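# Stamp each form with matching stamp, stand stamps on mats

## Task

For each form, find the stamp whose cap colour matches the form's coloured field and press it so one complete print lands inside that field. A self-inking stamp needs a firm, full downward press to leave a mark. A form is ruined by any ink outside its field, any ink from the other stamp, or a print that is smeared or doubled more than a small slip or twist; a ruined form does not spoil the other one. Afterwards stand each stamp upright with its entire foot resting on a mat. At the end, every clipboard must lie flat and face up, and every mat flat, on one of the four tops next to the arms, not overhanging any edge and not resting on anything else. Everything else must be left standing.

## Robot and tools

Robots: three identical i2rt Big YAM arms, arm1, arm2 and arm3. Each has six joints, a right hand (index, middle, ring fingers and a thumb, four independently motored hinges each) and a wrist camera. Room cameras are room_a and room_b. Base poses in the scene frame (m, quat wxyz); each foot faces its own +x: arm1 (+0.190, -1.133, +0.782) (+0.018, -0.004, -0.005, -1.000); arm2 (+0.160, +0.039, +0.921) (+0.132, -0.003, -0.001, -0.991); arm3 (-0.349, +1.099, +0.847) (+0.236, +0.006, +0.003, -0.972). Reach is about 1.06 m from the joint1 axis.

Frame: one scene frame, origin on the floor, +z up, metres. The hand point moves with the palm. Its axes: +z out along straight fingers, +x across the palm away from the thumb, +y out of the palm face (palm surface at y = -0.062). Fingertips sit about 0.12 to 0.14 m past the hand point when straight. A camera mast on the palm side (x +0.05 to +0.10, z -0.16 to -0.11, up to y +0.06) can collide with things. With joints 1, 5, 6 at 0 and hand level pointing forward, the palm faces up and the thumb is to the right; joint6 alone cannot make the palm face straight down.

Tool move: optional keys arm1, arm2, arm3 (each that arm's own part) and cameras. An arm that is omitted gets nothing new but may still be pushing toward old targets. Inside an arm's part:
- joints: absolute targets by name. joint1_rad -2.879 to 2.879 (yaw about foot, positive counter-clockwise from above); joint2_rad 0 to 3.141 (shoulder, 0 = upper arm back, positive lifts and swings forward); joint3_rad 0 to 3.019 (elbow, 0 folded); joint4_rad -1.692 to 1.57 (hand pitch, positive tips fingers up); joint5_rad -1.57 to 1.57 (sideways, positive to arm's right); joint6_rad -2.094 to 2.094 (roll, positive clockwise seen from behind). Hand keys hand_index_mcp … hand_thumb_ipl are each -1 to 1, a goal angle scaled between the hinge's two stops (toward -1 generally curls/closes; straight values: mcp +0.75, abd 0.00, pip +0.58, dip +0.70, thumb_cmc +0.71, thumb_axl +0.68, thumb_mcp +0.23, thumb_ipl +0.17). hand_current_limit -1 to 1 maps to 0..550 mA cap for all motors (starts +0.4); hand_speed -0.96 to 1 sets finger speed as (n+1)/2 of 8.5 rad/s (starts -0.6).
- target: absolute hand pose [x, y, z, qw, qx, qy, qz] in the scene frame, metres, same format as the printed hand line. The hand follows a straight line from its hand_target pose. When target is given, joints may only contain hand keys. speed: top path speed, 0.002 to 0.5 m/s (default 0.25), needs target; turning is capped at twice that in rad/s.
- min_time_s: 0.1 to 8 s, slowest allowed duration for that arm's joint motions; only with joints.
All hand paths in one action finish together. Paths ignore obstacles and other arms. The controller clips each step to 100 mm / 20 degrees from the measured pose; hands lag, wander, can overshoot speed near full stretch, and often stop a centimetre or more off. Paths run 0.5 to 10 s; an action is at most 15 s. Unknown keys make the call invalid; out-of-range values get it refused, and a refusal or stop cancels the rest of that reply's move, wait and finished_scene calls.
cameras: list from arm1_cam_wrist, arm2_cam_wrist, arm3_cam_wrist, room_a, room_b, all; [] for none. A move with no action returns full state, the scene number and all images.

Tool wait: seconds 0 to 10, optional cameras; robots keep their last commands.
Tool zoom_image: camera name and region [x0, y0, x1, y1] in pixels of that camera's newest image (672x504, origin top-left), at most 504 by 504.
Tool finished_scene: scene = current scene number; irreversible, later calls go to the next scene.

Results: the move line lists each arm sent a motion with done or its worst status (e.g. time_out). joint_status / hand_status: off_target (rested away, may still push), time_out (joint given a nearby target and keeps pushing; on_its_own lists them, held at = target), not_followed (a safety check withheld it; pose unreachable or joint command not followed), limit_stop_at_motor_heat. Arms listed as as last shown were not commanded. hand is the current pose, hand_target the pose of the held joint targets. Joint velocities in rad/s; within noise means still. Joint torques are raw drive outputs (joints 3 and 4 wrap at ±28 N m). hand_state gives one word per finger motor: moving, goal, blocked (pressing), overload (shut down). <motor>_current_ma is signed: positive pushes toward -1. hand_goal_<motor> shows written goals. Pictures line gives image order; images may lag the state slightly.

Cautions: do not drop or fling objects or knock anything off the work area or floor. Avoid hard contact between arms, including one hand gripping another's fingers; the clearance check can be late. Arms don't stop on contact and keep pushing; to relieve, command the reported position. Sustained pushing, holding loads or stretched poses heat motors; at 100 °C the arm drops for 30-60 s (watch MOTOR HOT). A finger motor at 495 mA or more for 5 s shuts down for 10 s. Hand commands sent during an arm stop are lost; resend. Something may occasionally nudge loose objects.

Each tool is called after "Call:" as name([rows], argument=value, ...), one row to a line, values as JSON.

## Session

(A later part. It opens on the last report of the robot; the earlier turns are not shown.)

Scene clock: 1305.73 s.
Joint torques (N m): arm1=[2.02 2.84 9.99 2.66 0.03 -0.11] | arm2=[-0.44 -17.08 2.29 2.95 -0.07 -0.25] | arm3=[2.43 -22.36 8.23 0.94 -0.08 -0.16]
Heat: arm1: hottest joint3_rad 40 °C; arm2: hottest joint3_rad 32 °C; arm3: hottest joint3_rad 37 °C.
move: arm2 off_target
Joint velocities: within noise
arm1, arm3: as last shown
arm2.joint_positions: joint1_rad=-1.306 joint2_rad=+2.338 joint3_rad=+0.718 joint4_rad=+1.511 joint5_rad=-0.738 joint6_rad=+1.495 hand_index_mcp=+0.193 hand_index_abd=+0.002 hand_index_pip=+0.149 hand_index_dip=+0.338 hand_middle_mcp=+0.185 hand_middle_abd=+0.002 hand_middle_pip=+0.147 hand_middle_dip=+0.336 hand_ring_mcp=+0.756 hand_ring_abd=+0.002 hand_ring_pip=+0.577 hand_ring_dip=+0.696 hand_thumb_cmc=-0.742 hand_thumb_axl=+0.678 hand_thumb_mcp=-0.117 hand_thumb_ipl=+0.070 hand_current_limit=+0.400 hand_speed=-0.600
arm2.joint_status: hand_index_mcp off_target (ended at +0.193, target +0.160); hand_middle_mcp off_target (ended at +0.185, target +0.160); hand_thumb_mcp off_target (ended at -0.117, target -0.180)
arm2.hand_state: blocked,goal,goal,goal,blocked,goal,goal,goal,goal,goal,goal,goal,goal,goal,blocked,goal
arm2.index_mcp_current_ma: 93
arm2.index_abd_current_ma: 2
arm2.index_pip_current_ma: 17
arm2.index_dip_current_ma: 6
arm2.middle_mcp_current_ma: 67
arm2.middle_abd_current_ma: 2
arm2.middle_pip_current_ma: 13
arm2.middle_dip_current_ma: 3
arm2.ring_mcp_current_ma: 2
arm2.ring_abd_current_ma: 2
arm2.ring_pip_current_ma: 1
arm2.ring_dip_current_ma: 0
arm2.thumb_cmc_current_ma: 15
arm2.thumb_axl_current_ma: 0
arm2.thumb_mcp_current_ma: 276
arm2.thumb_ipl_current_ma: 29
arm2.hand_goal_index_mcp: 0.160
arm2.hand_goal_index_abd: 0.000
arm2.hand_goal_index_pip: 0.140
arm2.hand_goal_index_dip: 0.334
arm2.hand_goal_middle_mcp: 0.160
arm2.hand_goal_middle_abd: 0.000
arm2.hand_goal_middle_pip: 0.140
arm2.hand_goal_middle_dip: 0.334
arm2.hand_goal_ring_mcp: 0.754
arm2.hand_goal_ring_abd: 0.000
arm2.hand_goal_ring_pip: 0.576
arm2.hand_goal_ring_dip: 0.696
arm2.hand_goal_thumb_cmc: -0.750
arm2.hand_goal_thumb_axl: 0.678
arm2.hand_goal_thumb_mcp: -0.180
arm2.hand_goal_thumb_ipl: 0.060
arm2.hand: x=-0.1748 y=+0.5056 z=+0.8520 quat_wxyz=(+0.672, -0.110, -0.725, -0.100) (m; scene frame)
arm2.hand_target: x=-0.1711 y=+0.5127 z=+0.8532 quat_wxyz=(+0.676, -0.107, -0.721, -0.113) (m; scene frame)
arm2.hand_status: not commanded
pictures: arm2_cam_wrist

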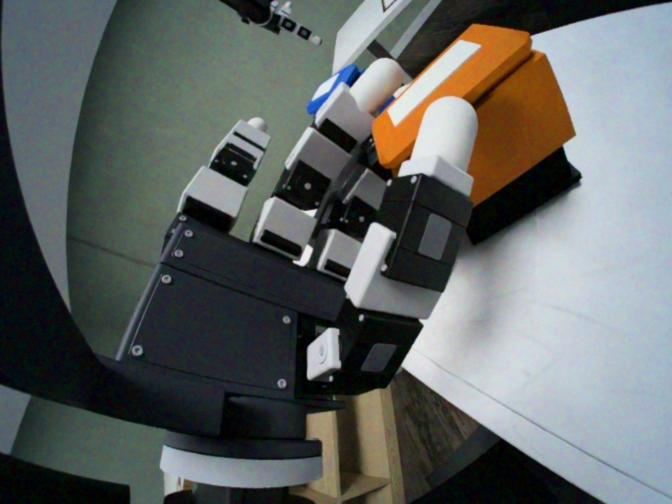

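Call:
move(arm2={"joints": {"hand_thumb_mcp": -0.26, "hand_index_mcp": 0.07, "hand_middle_mcp": 0.07}}, cameras=[])

Call:
move(arm2={"target": [-0.1711, 0.5128, 0.95, 0.6758, -0.1068, -0.7204, -0.1126], "speed": 0.08}, cameras=["arm2_cam_wrist", "room_a"])

Scene clock: 1312.43 s.
Joint torques (N m): arm1=[2.02 2.73 10.02 2.66 0.03 -0.11] | arm2=[-0.44 -17.14 2.3 2.95 -0.06 -0.25] | arm3=[2.32 -22.36 8.2 0.95 -0.08 -0.17]
Heat: arm1: hottest joint3_rad 40 °C; arm2: hottest joint3_rad 32 °C; arm3: hottest joint3_rad 37 °C.
move: arm2 off_target
Joint velocities: within noise
arm1: as last shown
arm2.joint_positions: joint1_rad=-1.306 joint2_rad=+2.338 joint3_rad=+0.718 joint4_rad=+1.511 joint5_rad=-0.739 joint6_rad=+1.495 hand_index_mcp=+0.166 hand_index_abd=+0.002 hand_index_pip=+0.165 hand_index_dip=+0.344 hand_middle_mcp=+0.158 hand_middle_abd=+0.002 hand_middle_pip=+0.160 hand_middle_dip=+0.338 hand_ring_mcp=+0.755 hand_ring_abd=+0.002 hand_ring_pip=+0.577 hand_ring_dip=+0.696 hand_thumb_cmc=-0.741 hand_thumb_axl=+0.680 hand_thumb_mcp=-0.118 hand_thumb_ipl=+0.087 hand_current_limit=+0.400 hand_speed=-0.600
arm2.joint_status: hand_index_mcp off_target (ended at +0.166, target +0.070); hand_middle_mcp off_target (ended at +0.158, target +0.070); hand_thumb_mcp off_target (ended at -0.118, target -0.260)
arm2.hand_state: blocked,goal,blocked,goal,blocked,goal,goal,goal,goal,goal,goal,goal,goal,goal,blocked,blocked
arm2.index_mcp_current_ma: 362
arm2.index_abd_current_ma: 2
arm2.index_pip_current_ma: 59
arm2.index_dip_current_ma: 18
arm2.middle_mcp_current_ma: 325
arm2.middle_abd_current_ma: 2
arm2.middle_pip_current_ma: 45
arm2.middle_dip_current_ma: 5
arm2.ring_mcp_current_ma: 2
arm2.ring_abd_current_ma: 2
arm2.ring_pip_current_ma: 1
arm2.ring_dip_current_ma: 0
arm2.thumb_cmc_current_ma: 16
arm2.thumb_axl_current_ma: 4
arm2.thumb_mcp_current_ma: 385
arm2.thumb_ipl_current_ma: 96
arm2.hand_goal_index_mcp: 0.070
arm2.hand_goal_index_abd: 0.000
arm2.hand_goal_index_pip: 0.140
arm2.hand_goal_index_dip: 0.334
arm2.hand_goal_middle_mcp: 0.070
arm2.hand_goal_middle_abd: 0.000
arm2.hand_goal_middle_pip: 0.140
arm2.hand_goal_middle_dip: 0.334
arm2.hand_goal_ring_mcp: 0.754
arm2.hand_goal_ring_abd: 0.000
arm2.hand_goal_ring_pip: 0.576
arm2.hand_goal_ring_dip: 0.696
arm2.hand_goal_thumb_cmc: -0.750
arm2.hand_goal_thumb_axl: 0.678
arm2.hand_goal_thumb_mcp: -0.260
arm2.hand_goal_thumb_ipl: 0.060
arm2.hand: x=-0.1748 y=+0.5056 z=+0.8520 quat_wxyz=(+0.672, -0.110, -0.725, -0.100) (m; scene frame)
arm2.hand_target: x=-0.1711 y=+0.5126 z=+0.8532 quat_wxyz=(+0.676, -0.107, -0.721, -0.113) (m; scene frame)
arm2.hand_status: not commanded
arm3.joint_positions: joint1_rad=+0.392 joint2_rad=+1.984 joint3_rad=+1.233 joint4_rad=+0.833 joint5_rad=+1.046 joint6_rad=+1.410 hand_index_mcp=+0.449 hand_index_abd=+0.009 hand_index_pip=+0.405 hand_index_dip=+0.336 hand_middle_mcp=+0.449 hand_middle_abd=+0.010 hand_middle_pip=+0.405 hand_middle_dip=+0.336 hand_ring_mcp=+0.754 hand_ring_abd=+0.002 hand_ring_pip=+0.577 hand_ring_dip=+0.696 hand_thumb_cmc=+0.712 hand_thumb_axl=+0.679 hand_thumb_mcp=+0.228 hand_thumb_ipl=+0.166 hand_current_limit=+0.400 hand_speed=-0.600
arm3.joint_status: not commanded
arm3.hand_state: goal,goal,goal,goal,goal,goal,goal,goal,goal,goal,goal,goal,goal,goal,goal,goal
arm3.index_mcp_current_ma: 0
arm3.index_abd_current_ma: 5
arm3.index_pip_current_ma: 1
arm3.index_dip_current_ma: 1
arm3.middle_mcp_current_ma: 0
arm3.middle_abd_current_ma: 6
arm3.middle_pip_current_ma: 1
arm3.middle_dip_current_ma: 1
arm3.ring_mcp_current_ma: 0
arm3.ring_abd_current_ma: 0
arm3.ring_pip_current_ma: 0
arm3.ring_dip_current_ma: 0
arm3.thumb_cmc_current_ma: 0
arm3.thumb_axl_current_ma: 0
arm3.thumb_mcp_current_ma: 1
arm3.thumb_ipl_current_ma: -1
arm3.hand_goal_index_mcp: 0.450
arm3.hand_goal_index_abd: 0.000
arm3.hand_goal_index_pip: 0.402
arm3.hand_goal_index_dip: 0.334
arm3.hand_goal_middle_mcp: 0.450
arm3.hand_goal_middle_abd: 0.000
arm3.hand_goal_middle_pip: 0.402
arm3.hand_goal_middle_dip: 0.334
arm3.hand_goal_ring_mcp: 0.754
arm3.hand_goal_ring_abd: 0.000
arm3.hand_goal_ring_pip: 0.576
arm3.hand_goal_ring_dip: 0.696
arm3.hand_goal_thumb_cmc: 0.714
arm3.hand_goal_thumb_axl: 0.678
arm3.hand_goal_thumb_mcp: 0.226
arm3.hand_goal_thumb_ipl: 0.168
arm3.hand: x=-0.8879 y=+0.7646 z=+1.0260 quat_wxyz=(+0.711, -0.027, -0.695, -0.100) (m; scene frame)
arm3.hand_target: x=-0.8878 y=+0.7571 z=+1.0436 quat_wxyz=(+0.718, -0.036, -0.689, -0.086) (m; scene frame)
arm3.hand_status: not commanded
pictures: none
No camera images: "cameras" was empty.

Scene clock: 1314.43 s.
Joint torques (N m): arm1=[2.02 2.78 10 2.67 0.03 -0.11] | arm2=[-0.32 -19.84 3.18 2.09 -0.02 -0.32] | arm3=[2.37 -22.36 8.21 0.95 -0.07 -0.16]
Heat: arm1: hottest joint3_rad 40 °C; arm2: hottest joint3_rad 32 °C; arm3: hottest joint3_rad 37 °C.
move: arm2 off_target
Joint velocities: within noise
arm1.joint_positions: joint1_rad=+0.735 joint2_rad=+0.647 joint3_rad=+1.436 joint4_rad=-1.366 joint5_rad=+0.029 joint6_rad=+1.135 hand_index_mcp=+0.755 hand_index_abd=+0.000 hand_index_pip=+0.577 hand_index_dip=+0.696 hand_middle_mcp=+0.755 hand_middle_abd=+0.000 hand_middle_pip=+0.577 hand_middle_dip=+0.696 hand_ring_mcp=+0.755 hand_ring_abd=+0.000 hand_ring_pip=+0.577 hand_ring_dip=+0.696 hand_thumb_cmc=+0.715 hand_thumb_axl=+0.677 hand_thumb_mcp=+0.226 hand_thumb_ipl=+0.168 hand_current_limit=+0.400 hand_speed=-0.600
arm1.joint_status: not commanded
arm1.hand_state: goal,goal,goal,goal,goal,goal,goal,goal,goal,goal,goal,goal,goal,goal,goal,goal
arm1.index_mcp_current_ma: 4
arm1.index_abd_current_ma: 1
arm1.index_pip_current_ma: 2
arm1.index_dip_current_ma: 0
arm1.middle_mcp_current_ma: 4
arm1.middle_abd_current_ma: 1
arm1.middle_pip_current_ma: 2
arm1.middle_dip_current_ma: 0
arm1.ring_mcp_current_ma: 4
arm1.ring_abd_current_ma: 1
arm1.ring_pip_current_ma: 2
arm1.ring_dip_current_ma: 0
arm1.thumb_cmc_current_ma: 2
arm1.thumb_axl_current_ma: -3
arm1.thumb_mcp_current_ma: -2
arm1.thumb_ipl_current_ma: -1
arm1.hand_goal_index_mcp: 0.754
arm1.hand_goal_index_abd: 0.000
arm1.hand_goal_index_pip: 0.576
arm1.hand_goal_index_dip: 0.696
arm1.hand_goal_middle_mcp: 0.754
arm1.hand_goal_middle_abd: 0.000
arm1.hand_goal_middle_pip: 0.576
arm1.hand_goal_middle_dip: 0.696
arm1.hand_goal_ring_mcp: 0.754
arm1.hand_goal_ring_abd: 0.000
arm1.hand_goal_ring_pip: 0.576
arm1.hand_goal_ring_dip: 0.696
arm1.hand_goal_thumb_cmc: 0.714
arm1.hand_goal_thumb_axl: 0.678
arm1.hand_goal_thumb_mcp: 0.226
arm1.hand_goal_thumb_ipl: 0.168
arm1.hand: x=-0.0438 y=-1.2302 z=+1.3483 quat_wxyz=(+0.478, +0.491, -0.725, +0.069) (m; scene frame)
arm1.hand_target: x=-0.0402 y=-1.2316 z=+1.3606 quat_wxyz=(+0.490, +0.492, -0.716, +0.075) (m; scene frame)
arm1.hand_status: not commanded
arm2.joint_positions: joint1_rad=-1.306 joint2_rad=+2.054 joint3_rad=+0.631 joint4_rad=+1.299 joint5_rad=-0.738 joint6_rad=+1.502 hand_index_mcp=+0.146 hand_index_abd=+0.022 hand_index_pip=+0.167 hand_index_dip=+0.345 hand_middle_mcp=+0.075 hand_middle_abd=-0.001 hand_middle_pip=+0.143 hand_middle_dip=+0.336 hand_ring_mcp=+0.755 hand_ring_abd=+0.002 hand_ring_pip=+0.577 hand_ring_dip=+0.696 hand_thumb_cmc=-0.736 hand_thumb_axl=+0.685 hand_thumb_mcp=-0.149 hand_thumb_ipl=+0.086 hand_current_limit=+0.400 hand_speed=-0.600
arm2.joint_status: not commanded
arm2.hand_state: blocked,blocked,blocked,goal,goal,goal,goal,goal,goal,goal,goal,goal,goal,goal,blocked,blocked
arm2.index_mcp_current_ma: 271
arm2.index_abd_current_ma: 42
arm2.index_pip_current_ma: 65
arm2.index_dip_current_ma: 22
arm2.middle_mcp_current_ma: 8
arm2.middle_abd_current_ma: -1
arm2.middle_pip_current_ma: 5
arm2.middle_dip_current_ma: 3
arm2.ring_mcp_current_ma: 2
arm2.ring_abd_current_ma: 2
arm2.ring_pip_current_ma: 1
arm2.ring_dip_current_ma: 0
arm2.thumb_cmc_current_ma: 29
arm2.thumb_axl_current_ma: 15
arm2.thumb_mcp_current_ma: 385
arm2.thumb_ipl_current_ma: 93
arm2.hand_goal_index_mcp: 0.070
arm2.hand_goal_index_abd: 0.000
arm2.hand_goal_index_pip: 0.140
arm2.hand_goal_index_dip: 0.334
arm2.hand_goal_middle_mcp: 0.070
arm2.hand_goal_middle_abd: 0.000
arm2.hand_goal_middle_pip: 0.140
arm2.hand_goal_middle_dip: 0.334
arm2.hand_goal_ring_mcp: 0.754
arm2.hand_goal_ring_abd: 0.000
arm2.hand_goal_ring_pip: 0.576
arm2.hand_goal_ring_dip: 0.696
arm2.hand_goal_thumb_cmc: -0.750
arm2.hand_goal_thumb_axl: 0.678
arm2.hand_goal_thumb_mcp: -0.260
arm2.hand_goal_thumb_ipl: 0.060
arm2.on_its_own: hand_middle_mcp moved -0.083 to your old target +0.070; hand_thumb_mcp moved -0.031 toward your old target -0.260
arm2.hand: x=-0.1736 y=+0.5047 z=+0.9299 quat_wxyz=(+0.669, -0.116, -0.728, -0.094) (m; scene frame)
arm2.hand_target: x=-0.1711 y=+0.5126 z=+0.9497 quat_wxyz=(+0.676, -0.107, -0.720, -0.113) (m; scene frame)
arm2.hand_status: off_target (0.022 m and 2.6 deg from the pose sent, 0.098 m and 1.6 deg at the start)
arm3: as last shown
pictures: arm2_cam_wrist, room_a

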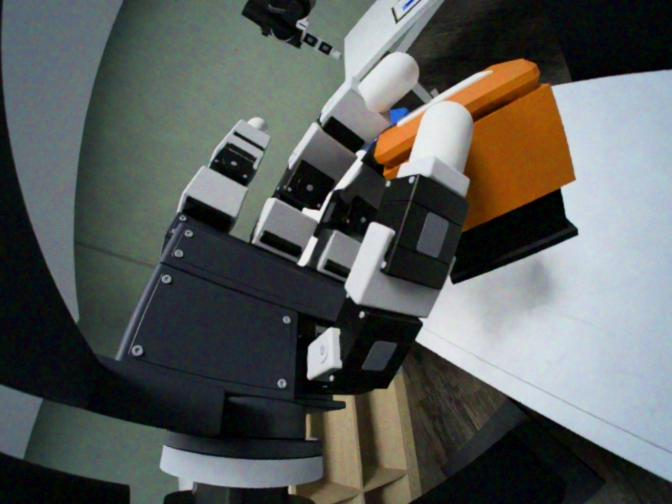

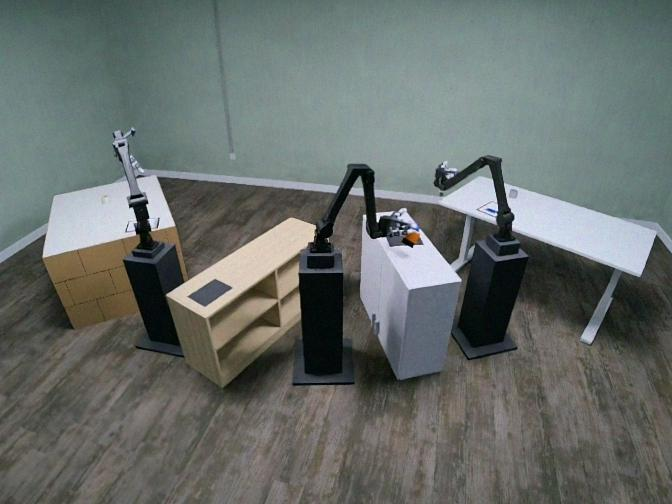

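Call:
move(arm2={"target": [-0.1711, 0.5128, 0.865, 0.6758, -0.1068, -0.7204, -0.1126], "speed": 0.08}, cameras=["arm2_cam_wrist"])

Call:
zoom_image(camera="arm2_cam_wrist", region=[400, 30, 650, 280])

Scene clock: 1321.57 s.
Joint torques (N m): arm1=[2.02 2.73 10.02 2.66 0.03 -0.11] | arm2=[-0.44 -16.62 2.8 2.96 -0.05 -0.25] | arm3=[2.37 -22.24 8.2 0.95 -0.08 -0.16]
Heat: arm1: hottest joint3_rad 40 °C; arm2: hottest joint3_rad 31 °C; arm3: hottest joint2_rad 37 °C.
move: arm2 done
Joint velocities: within noise
arm1, arm3: as last shown
arm2.joint_positions: joint1_rad=-1.306 joint2_rad=+2.293 joint3_rad=+0.699 joint4_rad=+1.487 joint5_rad=-0.739 joint6_rad=+1.495 hand_index_mcp=+0.145 hand_index_abd=+0.022 hand_index_pip=+0.167 hand_index_dip=+0.340 hand_middle_mcp=+0.082 hand_middle_abd=-0.016 hand_middle_pip=+0.146 hand_middle_dip=+0.336 hand_ring_mcp=+0.755 hand_ring_abd=+0.002 hand_ring_pip=+0.577 hand_ring_dip=+0.696 hand_thumb_cmc=-0.749 hand_thumb_axl=+0.679 hand_thumb_mcp=-0.153 hand_thumb_ipl=+0.086 hand_current_limit=+0.400 hand_speed=-0.600
arm2.joint_status: not commanded
arm2.hand_state: blocked,blocked,blocked,goal,goal,goal,goal,goal,goal,goal,goal,goal,goal,goal,blocked,blocked
arm2.index_mcp_current_ma: 267
arm2.index_abd_current_ma: 43
arm2.index_pip_current_ma: 65
arm2.index_dip_current_ma: 10
arm2.middle_mcp_current_ma: 25
arm2.middle_abd_current_ma: -30
arm2.middle_pip_current_ma: 9
arm2.middle_dip_current_ma: 3
arm2.ring_mcp_current_ma: 1
arm2.ring_abd_current_ma: 2
arm2.ring_pip_current_ma: 1
arm2.ring_dip_current_ma: 0
arm2.thumb_cmc_current_ma: 1
arm2.thumb_axl_current_ma: 2
arm2.thumb_mcp_current_ma: 385
arm2.thumb_ipl_current_ma: 93
arm2.hand_goal_index_mcp: 0.070
arm2.hand_goal_index_abd: 0.000
arm2.hand_goal_index_pip: 0.140
arm2.hand_goal_index_dip: 0.334
arm2.hand_goal_middle_mcp: 0.070
arm2.hand_goal_middle_abd: 0.000
arm2.hand_goal_middle_pip: 0.140
arm2.hand_goal_middle_dip: 0.334
arm2.hand_goal_ring_mcp: 0.754
arm2.hand_goal_ring_abd: 0.000
arm2.hand_goal_ring_pip: 0.576
arm2.hand_goal_ring_dip: 0.696
arm2.hand_goal_thumb_cmc: -0.750
arm2.hand_goal_thumb_axl: 0.678
arm2.hand_goal_thumb_mcp: -0.260
arm2.hand_goal_thumb_ipl: 0.060
arm2.hand: x=-0.1745 y=+0.5052 z=+0.8658 quat_wxyz=(+0.673, -0.109, -0.725, -0.101) (m; scene frame)
arm2.hand_target: x=-0.1710 y=+0.5125 z=+0.8649 quat_wxyz=(+0.676, -0.107, -0.721, -0.112) (m; scene frame)
arm2.hand_status: done (0.008 m and 1.5 deg from the pose sent, 0.065 m and 2.6 deg at the start)
pictures: arm2_cam_wrist

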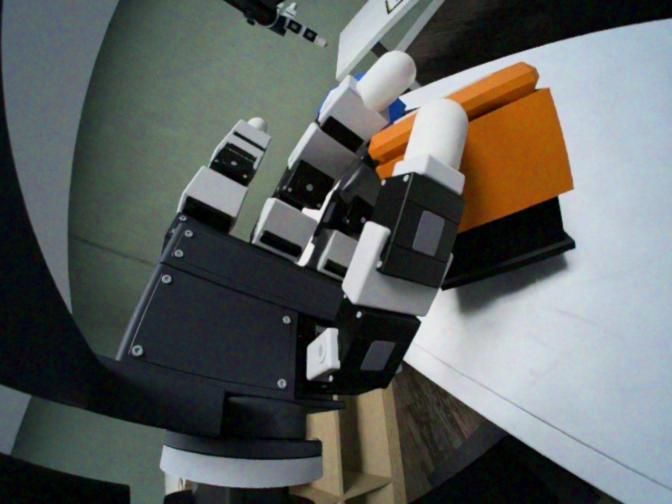

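Scaled by 2.016 from the camera's 672x504 image, which has a finer 960x720 frame.

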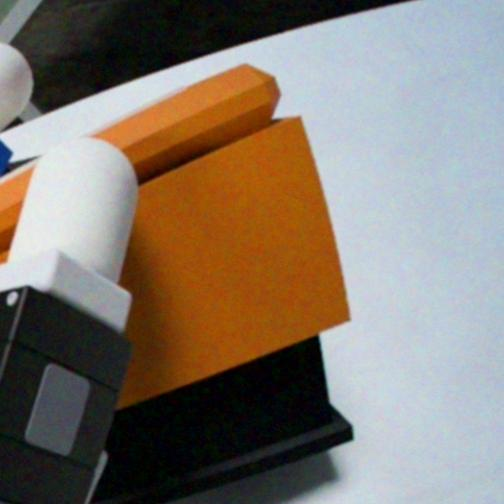

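Call:
move(arm2={"target": [-0.1711, 0.5128, 0.855, 0.6758, -0.1068, -0.7204, -0.1126], "speed": 0.04}, cameras=[])

Call:
move(arm2={"target": [-0.1711, 0.5128, 0.848, 0.6758, -0.1068, -0.7204, -0.1126], "speed": 0.04}, cameras=["arm2_cam_wrist"])

Call:
zoom_image(camera="arm2_cam_wrist", region=[400, 30, 650, 280])

Scene clock: 1328.43 s.
Joint torques (N m): arm1=[2.08 2.73 10.02 2.66 0.03 -0.11] | arm2=[-0.44 -15.97 2.32 2.63 -0.02 -0.18] | arm3=[2.32 -22.36 8.23 0.91 -0.08 -0.16]
Heat: arm1: hottest joint3_rad 40 °C; arm2: hottest joint3_rad 31 °C; arm3: hottest joint2_rad 37 °C.
move: arm2 off_target
Joint velocities: within noise
arm1, arm3: as last shown
arm2.joint_positions: joint1_rad=-1.306 joint2_rad=+2.319 joint3_rad=+0.716 joint4_rad=+1.515 joint5_rad=-0.739 joint6_rad=+1.487 hand_index_mcp=+0.145 hand_index_abd=+0.023 hand_index_pip=+0.167 hand_index_dip=+0.337 hand_middle_mcp=+0.086 hand_middle_abd=-0.026 hand_middle_pip=+0.149 hand_middle_dip=+0.336 hand_ring_mcp=+0.755 hand_ring_abd=+0.002 hand_ring_pip=+0.577 hand_ring_dip=+0.696 hand_thumb_cmc=-0.755 hand_thumb_axl=+0.676 hand_thumb_mcp=-0.156 hand_thumb_ipl=+0.086 hand_current_limit=+0.400 hand_speed=-0.600
arm2.joint_status: not commanded
arm2.hand_state: blocked,blocked,blocked,goal,goal,blocked,goal,goal,goal,goal,goal,goal,goal,goal,blocked,blocked
arm2.index_mcp_current_ma: 266
arm2.index_abd_current_ma: 45
arm2.index_pip_current_ma: 65
arm2.index_dip_current_ma: 3
arm2.middle_mcp_current_ma: 36
arm2.middle_abd_current_ma: -53
arm2.middle_pip_current_ma: 15
arm2.middle_dip_current_ma: 3
arm2.ring_mcp_current_ma: 1
arm2.ring_abd_current_ma: 2
arm2.ring_pip_current_ma: 1
arm2.ring_dip_current_ma: 0
arm2.thumb_cmc_current_ma: -8
arm2.thumb_axl_current_ma: -4
arm2.thumb_mcp_current_ma: 385
arm2.thumb_ipl_current_ma: 93
arm2.hand_goal_index_mcp: 0.070
arm2.hand_goal_index_abd: 0.000
arm2.hand_goal_index_pip: 0.140
arm2.hand_goal_index_dip: 0.334
arm2.hand_goal_middle_mcp: 0.070
arm2.hand_goal_middle_abd: 0.000
arm2.hand_goal_middle_pip: 0.140
arm2.hand_goal_middle_dip: 0.334
arm2.hand_goal_ring_mcp: 0.754
arm2.hand_goal_ring_abd: 0.000
arm2.hand_goal_ring_pip: 0.576
arm2.hand_goal_ring_dip: 0.696
arm2.hand_goal_thumb_cmc: -0.750
arm2.hand_goal_thumb_axl: 0.678
arm2.hand_goal_thumb_mcp: -0.260
arm2.hand_goal_thumb_ipl: 0.060
arm2.hand: x=-0.1764 y=+0.5085 z=+0.8638 quat_wxyz=(+0.677, -0.101, -0.721, -0.109) (m; scene frame)
arm2.hand_target: x=-0.1710 y=+0.5124 z=+0.8550 quat_wxyz=(+0.676, -0.107, -0.721, -0.112) (m; scene frame)
arm2.hand_status: off_target (0.011 m and 0.8 deg from the pose sent, 0.014 m and 1.5 deg at the start)
pictures: none
No camera images: "cameras" was empty.

Scene clock: 1329.40 s.
Joint torques (N m): arm1=[2.02 2.78 10.03 2.67 0.03 -0.11] | arm2=[-0.44 -15.79 1.98 2.45 0.05 -0.11] | arm3=[2.37 -22.3 8.21 0.94 -0.07 -0.16]
Heat: arm1: hottest joint3_rad 40 °C; arm2: hottest joint3_rad 31 °C; arm3: hottest joint2_rad 37 °C.
move: arm2 off_target
Joint velocities: within noise
arm1, arm3: as last shown
arm2.joint_positions: joint1_rad=-1.306 joint2_rad=+2.337 joint3_rad=+0.729 joint4_rad=+1.533 joint5_rad=-0.741 joint6_rad=+1.481 hand_index_mcp=+0.145 hand_index_abd=+0.024 hand_index_pip=+0.167 hand_index_dip=+0.336 hand_middle_mcp=+0.089 hand_middle_abd=-0.032 hand_middle_pip=+0.150 hand_middle_dip=+0.336 hand_ring_mcp=+0.755 hand_ring_abd=+0.002 hand_ring_pip=+0.577 hand_ring_dip=+0.696 hand_thumb_cmc=-0.760 hand_thumb_axl=+0.673 hand_thumb_mcp=-0.158 hand_thumb_ipl=+0.086 hand_current_limit=+0.400 hand_speed=-0.600
arm2.joint_status: not commanded
arm2.hand_state: blocked,blocked,blocked,goal,goal,blocked,goal,goal,goal,goal,goal,goal,goal,goal,blocked,blocked
arm2.index_mcp_current_ma: 266
arm2.index_abd_current_ma: 47
arm2.index_pip_current_ma: 65
arm2.index_dip_current_ma: 3
arm2.middle_mcp_current_ma: 46
arm2.middle_abd_current_ma: -69
arm2.middle_pip_current_ma: 20
arm2.middle_dip_current_ma: 3
arm2.ring_mcp_current_ma: 1
arm2.ring_abd_current_ma: 2
arm2.ring_pip_current_ma: 1
arm2.ring_dip_current_ma: 0
arm2.thumb_cmc_current_ma: -19
arm2.thumb_axl_current_ma: -11
arm2.thumb_mcp_current_ma: 385
arm2.thumb_ipl_current_ma: 93
arm2.hand_goal_index_mcp: 0.070
arm2.hand_goal_index_abd: 0.000
arm2.hand_goal_index_pip: 0.140
arm2.hand_goal_index_dip: 0.334
arm2.hand_goal_middle_mcp: 0.070
arm2.hand_goal_middle_abd: 0.000
arm2.hand_goal_middle_pip: 0.140
arm2.hand_goal_middle_dip: 0.334
arm2.hand_goal_ring_mcp: 0.754
arm2.hand_goal_ring_abd: 0.000
arm2.hand_goal_ring_pip: 0.576
arm2.hand_goal_ring_dip: 0.696
arm2.hand_goal_thumb_cmc: -0.750
arm2.hand_goal_thumb_axl: 0.678
arm2.hand_goal_thumb_mcp: -0.260
arm2.hand_goal_thumb_ipl: 0.060
arm2.hand: x=-0.1779 y=+0.5106 z=+0.8623 quat_wxyz=(+0.680, -0.095, -0.718, -0.114) (m; scene frame)
arm2.hand_target: x=-0.1711 y=+0.5124 z=+0.8483 quat_wxyz=(+0.676, -0.107, -0.721, -0.113) (m; scene frame)
arm2.hand_status: off_target (0.016 m and 1.5 deg from the pose sent, 0.017 m and 0.8 deg at the start)
pictures: arm2_cam_wrist

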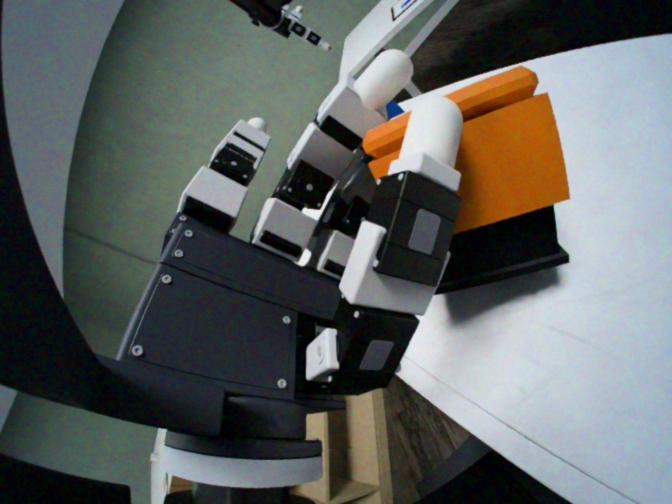

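Scaled by 2.016 from the camera's 672x504 image, which has a finer 960x720 frame.

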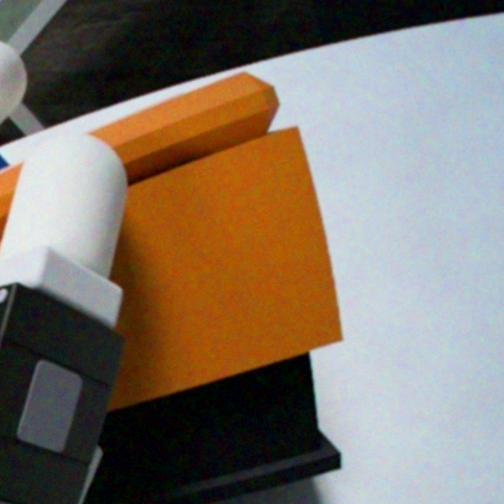

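Call:
move(arm2={"joints": {"hand_thumb_mcp": -0.185, "hand_index_mcp": 0.125, "hand_middle_mcp": 0.342}}, cameras=["arm2_cam_wrist"])

Scene clock: 1334.80 s.
Joint torques (N m): arm1=[2.08 2.78 10.02 2.69 0.03 -0.11] | arm2=[-0.44 -16.44 1.89 2.44 0.04 -0.09] | arm3=[2.43 -22.3 8.2 0.95 -0.07 -0.16]
Heat: arm1: hottest joint3_rad 40 °C; arm2: hottest joint3_rad 31 °C; arm3: hottest joint2_rad 37 °C.
move: arm2 off_target
Joint velocities: within noise
arm1, arm3: as last shown
arm2.joint_positions: joint1_rad=-1.306 joint2_rad=+2.345 joint3_rad=+0.729 joint4_rad=+1.533 joint5_rad=-0.741 joint6_rad=+1.481 hand_index_mcp=+0.153 hand_index_abd=+0.017 hand_index_pip=+0.158 hand_index_dip=+0.336 hand_middle_mcp=+0.340 hand_middle_abd=+0.001 hand_middle_pip=+0.143 hand_middle_dip=+0.336 hand_ring_mcp=+0.755 hand_ring_abd=+0.002 hand_ring_pip=+0.577 hand_ring_dip=+0.696 hand_thumb_cmc=-0.772 hand_thumb_axl=+0.664 hand_thumb_mcp=-0.164 hand_thumb_ipl=+0.069 hand_current_limit=+0.400 hand_speed=-0.600
arm2.joint_status: hand_index_mcp off_target (ended at +0.153, target +0.125); hand_thumb_mcp off_target (ended at -0.164, target -0.185); the others done
arm2.hand_state: blocked,goal,goal,goal,goal,goal,goal,goal,goal,goal,goal,goal,blocked,goal,goal,goal
arm2.index_mcp_current_ma: 73
arm2.index_abd_current_ma: 30
arm2.index_pip_current_ma: 38
arm2.index_dip_current_ma: 3
arm2.middle_mcp_current_ma: -2
arm2.middle_abd_current_ma: 1
arm2.middle_pip_current_ma: 4
arm2.middle_dip_current_ma: 3
arm2.ring_mcp_current_ma: 1
arm2.ring_abd_current_ma: 2
arm2.ring_pip_current_ma: 1
arm2.ring_dip_current_ma: 0
arm2.thumb_cmc_current_ma: -52
arm2.thumb_axl_current_ma: -37
arm2.thumb_mcp_current_ma: 63
arm2.thumb_ipl_current_ma: 25
arm2.hand_goal_index_mcp: 0.126
arm2.hand_goal_index_abd: 0.000
arm2.hand_goal_index_pip: 0.140
arm2.hand_goal_index_dip: 0.334
arm2.hand_goal_middle_mcp: 0.342
arm2.hand_goal_middle_abd: 0.000
arm2.hand_goal_middle_pip: 0.140
arm2.hand_goal_middle_dip: 0.334
arm2.hand_goal_ring_mcp: 0.754
arm2.hand_goal_ring_abd: 0.000
arm2.hand_goal_ring_pip: 0.576
arm2.hand_goal_ring_dip: 0.696
arm2.hand_goal_thumb_cmc: -0.750
arm2.hand_goal_thumb_axl: 0.678
arm2.hand_goal_thumb_mcp: -0.184
arm2.hand_goal_thumb_ipl: 0.060
arm2.hand: x=-0.1772 y=+0.5093 z=+0.8578 quat_wxyz=(+0.678, -0.097, -0.720, -0.112) (m; scene frame)
arm2.hand_target: x=-0.1711 y=+0.5124 z=+0.8483 quat_wxyz=(+0.676, -0.107, -0.721, -0.113) (m; scene frame)
arm2.hand_status: not commanded
pictures: arm2_cam_wrist

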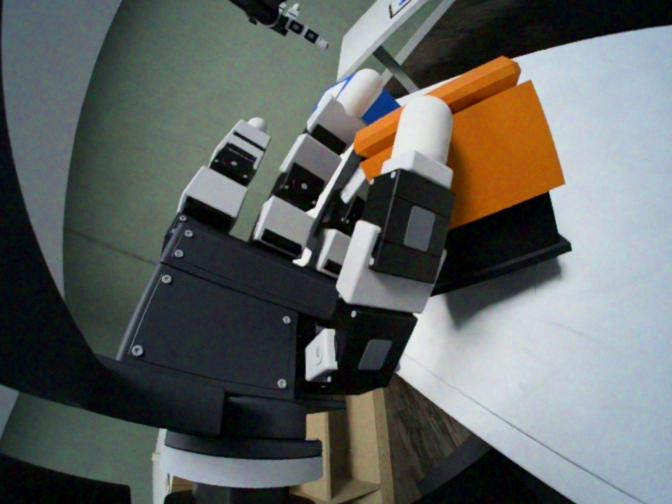

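Call:
move(arm2={"joints": {"hand_thumb_mcp": -0.15, "hand_index_mcp": 0.165}}, cameras=["arm2_cam_wrist"])

Scene clock: 1344.10 s.
Joint torques (N m): arm1=[2.02 2.73 10 2.69 0.03 -0.11] | arm2=[-0.44 -16.97 1.84 2.44 0.04 -0.09] | arm3=[2.43 -22.24 8.23 0.94 -0.08 -0.16]
Heat: arm1: hottest joint3_rad 40 °C; arm2: hottest joint3_rad 30 °C; arm3: hottest joint2_rad 37 °C.
move: arm2 done
Joint velocities: within noise
arm1, arm3: as last shown
arm2.joint_positions: joint1_rad=-1.306 joint2_rad=+2.351 joint3_rad=+0.729 joint4_rad=+1.533 joint5_rad=-0.741 joint6_rad=+1.481 hand_index_mcp=+0.173 hand_index_abd=+0.013 hand_index_pip=+0.150 hand_index_dip=+0.336 hand_middle_mcp=+0.340 hand_middle_abd=+0.001 hand_middle_pip=+0.143 hand_middle_dip=+0.336 hand_ring_mcp=+0.755 hand_ring_abd=+0.002 hand_ring_pip=+0.577 hand_ring_dip=+0.696 hand_thumb_cmc=-0.754 hand_thumb_axl=+0.671 hand_thumb_mcp=-0.150 hand_thumb_ipl=+0.062 hand_current_limit=+0.400 hand_speed=-0.600
arm2.joint_status: all done
arm2.hand_state: goal,goal,goal,goal,goal,goal,goal,goal,goal,goal,goal,goal,goal,goal,goal,goal
arm2.index_mcp_current_ma: 12
arm2.index_abd_current_ma: 23
arm2.index_pip_current_ma: 19
arm2.index_dip_current_ma: 3
arm2.middle_mcp_current_ma: -2
arm2.middle_abd_current_ma: 1
arm2.middle_pip_current_ma: 4
arm2.middle_dip_current_ma: 3
arm2.ring_mcp_current_ma: 1
arm2.ring_abd_current_ma: 2
arm2.ring_pip_current_ma: 1
arm2.ring_dip_current_ma: 0
arm2.thumb_cmc_current_ma: -5
arm2.thumb_axl_current_ma: -15
arm2.thumb_mcp_current_ma: 0
arm2.thumb_ipl_current_ma: 4
arm2.hand_goal_index_mcp: 0.166
arm2.hand_goal_index_abd: 0.000
arm2.hand_goal_index_pip: 0.140
arm2.hand_goal_index_dip: 0.334
arm2.hand_goal_middle_mcp: 0.342
arm2.hand_goal_middle_abd: 0.000
arm2.hand_goal_middle_pip: 0.140
arm2.hand_goal_middle_dip: 0.334
arm2.hand_goal_ring_mcp: 0.754
arm2.hand_goal_ring_abd: 0.000
arm2.hand_goal_ring_pip: 0.576
arm2.hand_goal_ring_dip: 0.696
arm2.hand_goal_thumb_cmc: -0.750
arm2.hand_goal_thumb_axl: 0.678
arm2.hand_goal_thumb_mcp: -0.150
arm2.hand_goal_thumb_ipl: 0.060
arm2.hand: x=-0.1766 y=+0.5082 z=+0.8544 quat_wxyz=(+0.676, -0.099, -0.721, -0.110) (m; scene frame)
arm2.hand_target: x=-0.1711 y=+0.5124 z=+0.8483 quat_wxyz=(+0.676, -0.107, -0.721, -0.112) (m; scene frame)
arm2.hand_status: not commanded
pictures: arm2_cam_wrist

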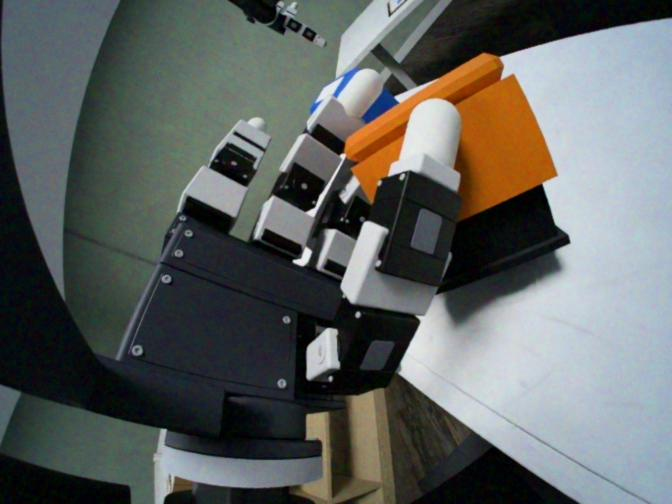

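Call:
move(arm2={"joints": {"hand_thumb_mcp": -0.10, "hand_index_mcp": 0.21}}, cameras=["arm2_cam_wrist"])

Scene clock: 1347.23 s.
Joint torques (N m): arm1=[2.08 2.73 10.03 2.67 0.03 -0.11] | arm2=[-0.44 -17.08 1.83 2.44 0.03 -0.1] | arm3=[2.37 -22.3 8.21 0.96 -0.07 -0.16]
Heat: arm1: hottest joint3_rad 40 °C; arm2: hottest joint3_rad 30 °C; arm3: hottest joint2_rad 37 °C.
move: arm2 done
Joint velocities: within noise
arm1, arm3: as last shown
arm2.joint_positions: joint1_rad=-1.306 joint2_rad=+2.353 joint3_rad=+0.729 joint4_rad=+1.533 joint5_rad=-0.740 joint6_rad=+1.482 hand_index_mcp=+0.213 hand_index_abd=+0.012 hand_index_pip=+0.145 hand_index_dip=+0.336 hand_middle_mcp=+0.341 hand_middle_abd=+0.001 hand_middle_pip=+0.143 hand_middle_dip=+0.336 hand_ring_mcp=+0.755 hand_ring_abd=+0.002 hand_ring_pip=+0.577 hand_ring_dip=+0.696 hand_thumb_cmc=-0.746 hand_thumb_axl=+0.677 hand_thumb_mcp=-0.103 hand_thumb_ipl=+0.062 hand_current_limit=+0.400 hand_speed=-0.600
arm2.joint_status: all done
arm2.hand_state: goal,goal,goal,goal,goal,goal,goal,goal,goal,goal,goal,goal,goal,goal,goal,goal
arm2.index_mcp_current_ma: 4
arm2.index_abd_current_ma: 19
arm2.index_pip_current_ma: 8
arm2.index_dip_current_ma: 3
arm2.middle_mcp_current_ma: -2
arm2.middle_abd_current_ma: 1
arm2.middle_pip_current_ma: 3
arm2.middle_dip_current_ma: 3
arm2.ring_mcp_current_ma: 1
arm2.ring_abd_current_ma: 2
arm2.ring_pip_current_ma: 1
arm2.ring_dip_current_ma: 0
arm2.thumb_cmc_current_ma: 7
arm2.thumb_axl_current_ma: -1
arm2.thumb_mcp_current_ma: -5
arm2.thumb_ipl_current_ma: 3
arm2.hand_goal_index_mcp: 0.210
arm2.hand_goal_index_abd: 0.000
arm2.hand_goal_index_pip: 0.140
arm2.hand_goal_index_dip: 0.334
arm2.hand_goal_middle_mcp: 0.342
arm2.hand_goal_middle_abd: 0.000
arm2.hand_goal_middle_pip: 0.140
arm2.hand_goal_middle_dip: 0.334
arm2.hand_goal_ring_mcp: 0.754
arm2.hand_goal_ring_abd: 0.000
arm2.hand_goal_ring_pip: 0.576
arm2.hand_goal_ring_dip: 0.696
arm2.hand_goal_thumb_cmc: -0.750
arm2.hand_goal_thumb_axl: 0.678
arm2.hand_goal_thumb_mcp: -0.100
arm2.hand_goal_thumb_ipl: 0.060
arm2.hand: x=-0.1763 y=+0.5079 z=+0.8533 quat_wxyz=(+0.676, -0.100, -0.722, -0.109) (m; scene frame)
arm2.hand_target: x=-0.1710 y=+0.5124 z=+0.8482 quat_wxyz=(+0.676, -0.107, -0.721, -0.112) (m; scene frame)
arm2.hand_status: not commanded
pictures: arm2_cam_wrist

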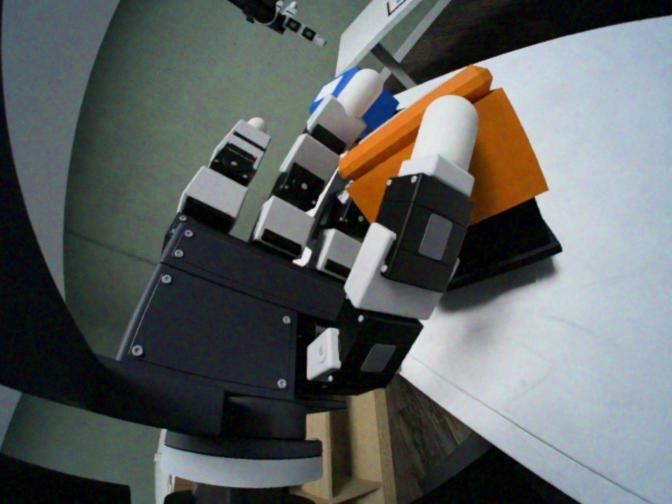

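Call:
zoom_image(camera="arm2_cam_wrist", region=[320, 40, 600, 320])

Call:
move(cameras=["room_a", "room_b", "arm3_cam_wrist"])

Call:
zoom_image(camera="room_a", region=[370, 190, 450, 270])

Call:
zoom_image(camera="room_b", region=[340, 100, 460, 200])

Scaled by 1.800 from the camera's 672x504 image, which has a finer 960x720 frame.

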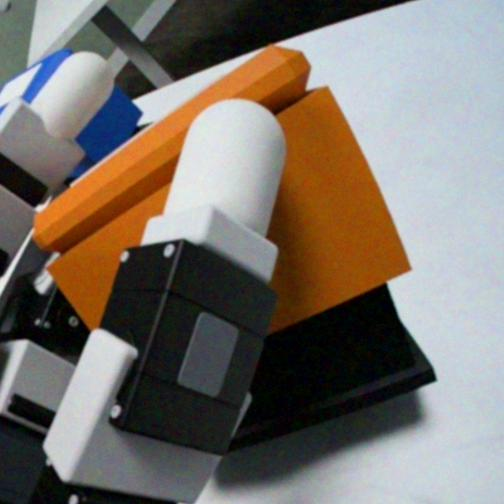

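Scene clock: 1354.33 s.
Joint torques (N m): arm1=[2.02 2.73 10.03 2.66 0.03 -0.11] | arm2=[-0.44 -17.14 1.83 2.44 0.03 -0.1] | arm3=[2.37 -22.3 8.2 0.94 -0.08 -0.17]
Heat: arm1: hottest joint3_rad 40 °C; arm2: hottest joint3_rad 30 °C; arm3: hottest joint2_rad 37 °C.
Joint velocities: within noise
arm1.joint_positions: joint1_rad=+0.735 joint2_rad=+0.647 joint3_rad=+1.436 joint4_rad=-1.366 joint5_rad=+0.029 joint6_rad=+1.135 hand_index_mcp=+0.755 hand_index_abd=+0.000 hand_index_pip=+0.577 hand_index_dip=+0.696 hand_middle_mcp=+0.755 hand_middle_abd=+0.000 hand_middle_pip=+0.577 hand_middle_dip=+0.696 hand_ring_mcp=+0.755 hand_ring_abd=+0.000 hand_ring_pip=+0.577 hand_ring_dip=+0.696 hand_thumb_cmc=+0.715 hand_thumb_axl=+0.677 hand_thumb_mcp=+0.226 hand_thumb_ipl=+0.168 hand_current_limit=+0.400 hand_speed=-0.600
arm1.joint_status: not commanded
arm1.hand_state: goal,goal,goal,goal,goal,goal,goal,goal,goal,goal,goal,goal,goal,goal,goal,goal
arm1.index_mcp_current_ma: 4
arm1.index_abd_current_ma: 1
arm1.index_pip_current_ma: 2
arm1.index_dip_current_ma: 0
arm1.middle_mcp_current_ma: 4
arm1.middle_abd_current_ma: 1
arm1.middle_pip_current_ma: 2
arm1.middle_dip_current_ma: 0
arm1.ring_mcp_current_ma: 4
arm1.ring_abd_current_ma: 1
arm1.ring_pip_current_ma: 2
arm1.ring_dip_current_ma: 0
arm1.thumb_cmc_current_ma: 2
arm1.thumb_axl_current_ma: -3
arm1.thumb_mcp_current_ma: -2
arm1.thumb_ipl_current_ma: -1
arm1.hand_goal_index_mcp: 0.754
arm1.hand_goal_index_abd: 0.000
arm1.hand_goal_index_pip: 0.576
arm1.hand_goal_index_dip: 0.696
arm1.hand_goal_middle_mcp: 0.754
arm1.hand_goal_middle_abd: 0.000
arm1.hand_goal_middle_pip: 0.576
arm1.hand_goal_middle_dip: 0.696
arm1.hand_goal_ring_mcp: 0.754
arm1.hand_goal_ring_abd: 0.000
arm1.hand_goal_ring_pip: 0.576
arm1.hand_goal_ring_dip: 0.696
arm1.hand_goal_thumb_cmc: 0.714
arm1.hand_goal_thumb_axl: 0.678
arm1.hand_goal_thumb_mcp: 0.226
arm1.hand_goal_thumb_ipl: 0.168
arm1.hand: x=-0.0438 y=-1.2302 z=+1.3483 quat_wxyz=(+0.478, +0.491, -0.725, +0.069) (m; scene frame)
arm1.hand_target: x=-0.0402 y=-1.2316 z=+1.3606 quat_wxyz=(+0.490, +0.492, -0.716, +0.075) (m; scene frame)
arm1.hand_status: not commanded
arm2.joint_positions: joint1_rad=-1.306 joint2_rad=+2.353 joint3_rad=+0.729 joint4_rad=+1.533 joint5_rad=-0.740 joint6_rad=+1.482 hand_index_mcp=+0.213 hand_index_abd=+0.012 hand_index_pip=+0.145 hand_index_dip=+0.336 hand_middle_mcp=+0.341 hand_middle_abd=+0.001 hand_middle_pip=+0.143 hand_middle_dip=+0.336 hand_ring_mcp=+0.755 hand_ring_abd=+0.002 hand_ring_pip=+0.577 hand_ring_dip=+0.696 hand_thumb_cmc=-0.746 hand_thumb_axl=+0.677 hand_thumb_mcp=-0.103 hand_thumb_ipl=+0.062 hand_current_limit=+0.400 hand_speed=-0.600
arm2.joint_status: all done
arm2.hand_state: goal,goal,goal,goal,goal,goal,goal,goal,goal,goal,goal,goal,goal,goal,goal,goal
arm2.index_mcp_current_ma: 4
arm2.index_abd_current_ma: 19
arm2.index_pip_current_ma: 8
arm2.index_dip_current_ma: 3
arm2.middle_mcp_current_ma: -2
arm2.middle_abd_current_ma: 1
arm2.middle_pip_current_ma: 3
arm2.middle_dip_current_ma: 3
arm2.ring_mcp_current_ma: 1
arm2.ring_abd_current_ma: 2
arm2.ring_pip_current_ma: 1
arm2.ring_dip_current_ma: 0
arm2.thumb_cmc_current_ma: 7
arm2.thumb_axl_current_ma: -1
arm2.thumb_mcp_current_ma: -5
arm2.thumb_ipl_current_ma: 3
arm2.hand_goal_index_mcp: 0.210
arm2.hand_goal_index_abd: 0.000
arm2.hand_goal_index_pip: 0.140
arm2.hand_goal_index_dip: 0.334
arm2.hand_goal_middle_mcp: 0.342
arm2.hand_goal_middle_abd: 0.000
arm2.hand_goal_middle_pip: 0.140
arm2.hand_goal_middle_dip: 0.334
arm2.hand_goal_ring_mcp: 0.754
arm2.hand_goal_ring_abd: 0.000
arm2.hand_goal_ring_pip: 0.576
arm2.hand_goal_ring_dip: 0.696
arm2.hand_goal_thumb_cmc: -0.750
arm2.hand_goal_thumb_axl: 0.678
arm2.hand_goal_thumb_mcp: -0.100
arm2.hand_goal_thumb_ipl: 0.060
arm2.hand: x=-0.1763 y=+0.5079 z=+0.8533 quat_wxyz=(+0.676, -0.100, -0.722, -0.109) (m; scene frame)
arm2.hand_target: x=-0.1710 y=+0.5124 z=+0.8482 quat_wxyz=(+0.676, -0.107, -0.721, -0.112) (m; scene frame)
arm2.hand_status: not commanded
arm3.joint_positions: joint1_rad=+0.392 joint2_rad=+1.984 joint3_rad=+1.233 joint4_rad=+0.833 joint5_rad=+1.046 joint6_rad=+1.410 hand_index_mcp=+0.449 hand_index_abd=+0.009 hand_index_pip=+0.405 hand_index_dip=+0.336 hand_middle_mcp=+0.449 hand_middle_abd=+0.010 hand_middle_pip=+0.405 hand_middle_dip=+0.336 hand_ring_mcp=+0.754 hand_ring_abd=+0.002 hand_ring_pip=+0.577 hand_ring_dip=+0.696 hand_thumb_cmc=+0.712 hand_thumb_axl=+0.679 hand_thumb_mcp=+0.228 hand_thumb_ipl=+0.166 hand_current_limit=+0.400 hand_speed=-0.600
arm3.joint_status: not commanded
arm3.hand_state: goal,goal,goal,goal,goal,goal,goal,goal,goal,goal,goal,goal,goal,goal,goal,goal
arm3.index_mcp_current_ma: 0
arm3.index_abd_current_ma: 5
arm3.index_pip_current_ma: 1
arm3.index_dip_current_ma: 1
arm3.middle_mcp_current_ma: 0
arm3.middle_abd_current_ma: 6
arm3.middle_pip_current_ma: 1
arm3.middle_dip_current_ma: 1
arm3.ring_mcp_current_ma: 0
arm3.ring_abd_current_ma: 0
arm3.ring_pip_current_ma: 0
arm3.ring_dip_current_ma: 0
arm3.thumb_cmc_current_ma: 0
arm3.thumb_axl_current_ma: 0
arm3.thumb_mcp_current_ma: 1
arm3.thumb_ipl_current_ma: -1
arm3.hand_goal_index_mcp: 0.450
arm3.hand_goal_index_abd: 0.000
arm3.hand_goal_index_pip: 0.402
arm3.hand_goal_index_dip: 0.334
arm3.hand_goal_middle_mcp: 0.450
arm3.hand_goal_middle_abd: 0.000
arm3.hand_goal_middle_pip: 0.402
arm3.hand_goal_middle_dip: 0.334
arm3.hand_goal_ring_mcp: 0.754
arm3.hand_goal_ring_abd: 0.000
arm3.hand_goal_ring_pip: 0.576
arm3.hand_goal_ring_dip: 0.696
arm3.hand_goal_thumb_cmc: 0.714
arm3.hand_goal_thumb_axl: 0.678
arm3.hand_goal_thumb_mcp: 0.226
arm3.hand_goal_thumb_ipl: 0.168
arm3.hand: x=-0.8879 y=+0.7646 z=+1.0260 quat_wxyz=(+0.711, -0.027, -0.695, -0.100) (m; scene frame)
arm3.hand_target: x=-0.8878 y=+0.7571 z=+1.0436 quat_wxyz=(+0.718, -0.036, -0.689, -0.086) (m; scene frame)
arm3.hand_status: not commanded
pictures: arm3_cam_wrist, room_a, room_b

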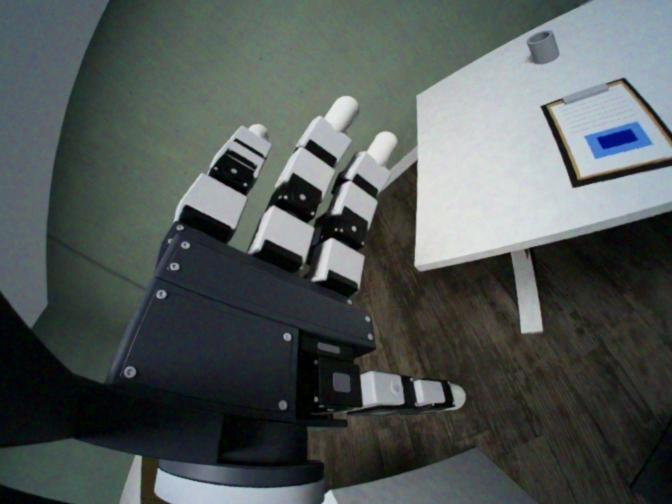

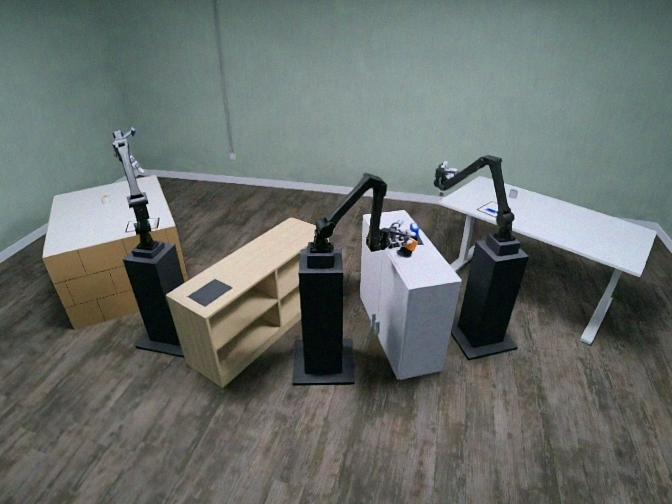

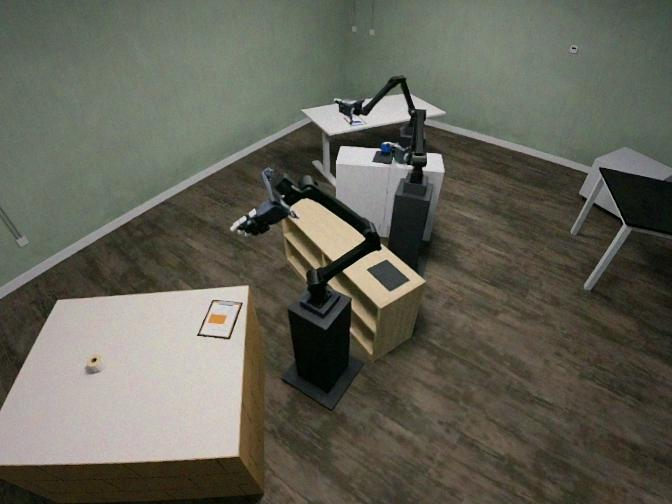

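Scaled by 6.300 from the camera's 672x504 image, which has a finer 960x720 frame.

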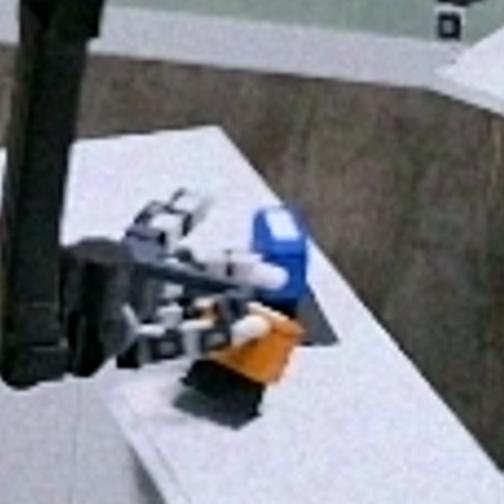

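Scaled by 4.200 from the camera's 672x504 image, which has a finer 960x720 frame.

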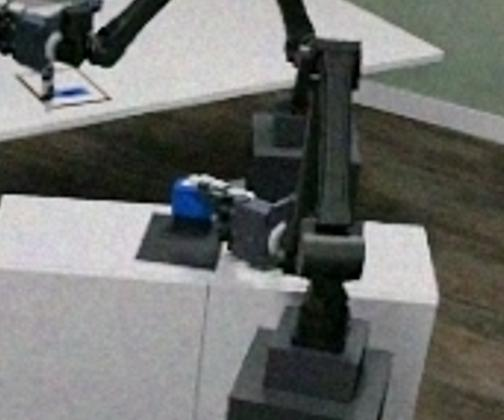

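Call:
move(arm2={"joints": {"hand_index_mcp": 0.165, "hand_thumb_mcp": -0.085}}, cameras=["arm2_cam_wrist"])

Call:
zoom_image(camera="arm2_cam_wrist", region=[320, 40, 600, 320])

Scene clock: 1363.47 s.
Joint torques (N m): arm1=[2.08 2.78 10.02 2.66 0.02 -0.11] | arm2=[-0.38 -17.08 1.83 2.44 0.03 -0.11] | arm3=[2.37 -22.36 8.2 0.94 -0.08 -0.17]
Heat: arm1: hottest joint3_rad 40 °C; arm2: hottest joint3_rad 30 °C; arm3: hottest joint2_rad 37 °C.
move: arm2 done
Joint velocities: within noise
arm1, arm3: as last shown
arm2.joint_positions: joint1_rad=-1.306 joint2_rad=+2.353 joint3_rad=+0.729 joint4_rad=+1.533 joint5_rad=-0.740 joint6_rad=+1.482 hand_index_mcp=+0.183 hand_index_abd=+0.010 hand_index_pip=+0.145 hand_index_dip=+0.336 hand_middle_mcp=+0.341 hand_middle_abd=+0.001 hand_middle_pip=+0.143 hand_middle_dip=+0.336 hand_ring_mcp=+0.755 hand_ring_abd=+0.002 hand_ring_pip=+0.577 hand_ring_dip=+0.696 hand_thumb_cmc=-0.744 hand_thumb_axl=+0.678 hand_thumb_mcp=-0.086 hand_thumb_ipl=+0.062 hand_current_limit=+0.400 hand_speed=-0.600
arm2.joint_status: all done
arm2.hand_state: goal,goal,goal,goal,goal,goal,goal,goal,goal,goal,goal,goal,goal,goal,goal,goal
arm2.index_mcp_current_ma: 39
arm2.index_abd_current_ma: 16
arm2.index_pip_current_ma: 8
arm2.index_dip_current_ma: 3
arm2.middle_mcp_current_ma: -2
arm2.middle_abd_current_ma: 1
arm2.middle_pip_current_ma: 3
arm2.middle_dip_current_ma: 3
arm2.ring_mcp_current_ma: 1
arm2.ring_abd_current_ma: 2
arm2.ring_pip_current_ma: 1
arm2.ring_dip_current_ma: 0
arm2.thumb_cmc_current_ma: 10
arm2.thumb_axl_current_ma: 0
arm2.thumb_mcp_current_ma: -2
arm2.thumb_ipl_current_ma: 3
arm2.hand_goal_index_mcp: 0.166
arm2.hand_goal_index_abd: 0.000
arm2.hand_goal_index_pip: 0.140
arm2.hand_goal_index_dip: 0.334
arm2.hand_goal_middle_mcp: 0.342
arm2.hand_goal_middle_abd: 0.000
arm2.hand_goal_middle_pip: 0.140
arm2.hand_goal_middle_dip: 0.334
arm2.hand_goal_ring_mcp: 0.754
arm2.hand_goal_ring_abd: 0.000
arm2.hand_goal_ring_pip: 0.576
arm2.hand_goal_ring_dip: 0.696
arm2.hand_goal_thumb_cmc: -0.750
arm2.hand_goal_thumb_axl: 0.678
arm2.hand_goal_thumb_mcp: -0.084
arm2.hand_goal_thumb_ipl: 0.060
arm2.hand: x=-0.1763 y=+0.5079 z=+0.8533 quat_wxyz=(+0.676, -0.100, -0.722, -0.109) (m; scene frame)
arm2.hand_target: x=-0.1710 y=+0.5124 z=+0.8482 quat_wxyz=(+0.676, -0.107, -0.721, -0.113) (m; scene frame)
arm2.hand_status: not commanded
pictures: arm2_cam_wrist

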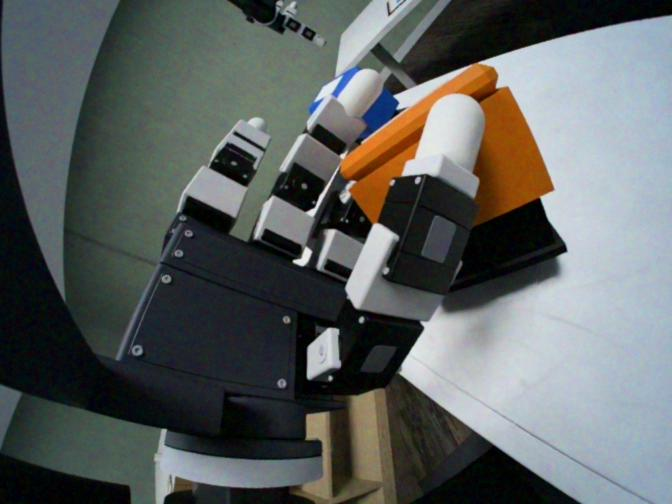

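Scaled by 1.800 from the camera's 672x504 image, which has a finer 960x720 frame.

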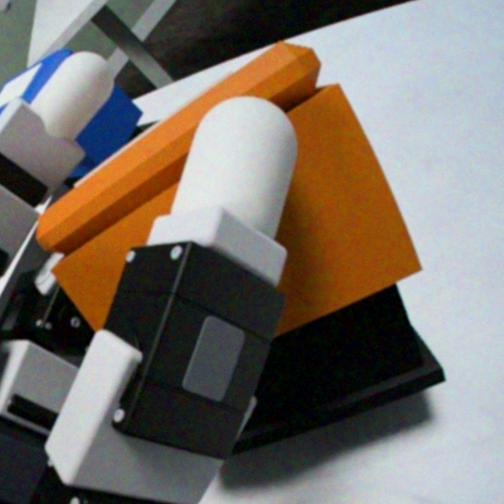

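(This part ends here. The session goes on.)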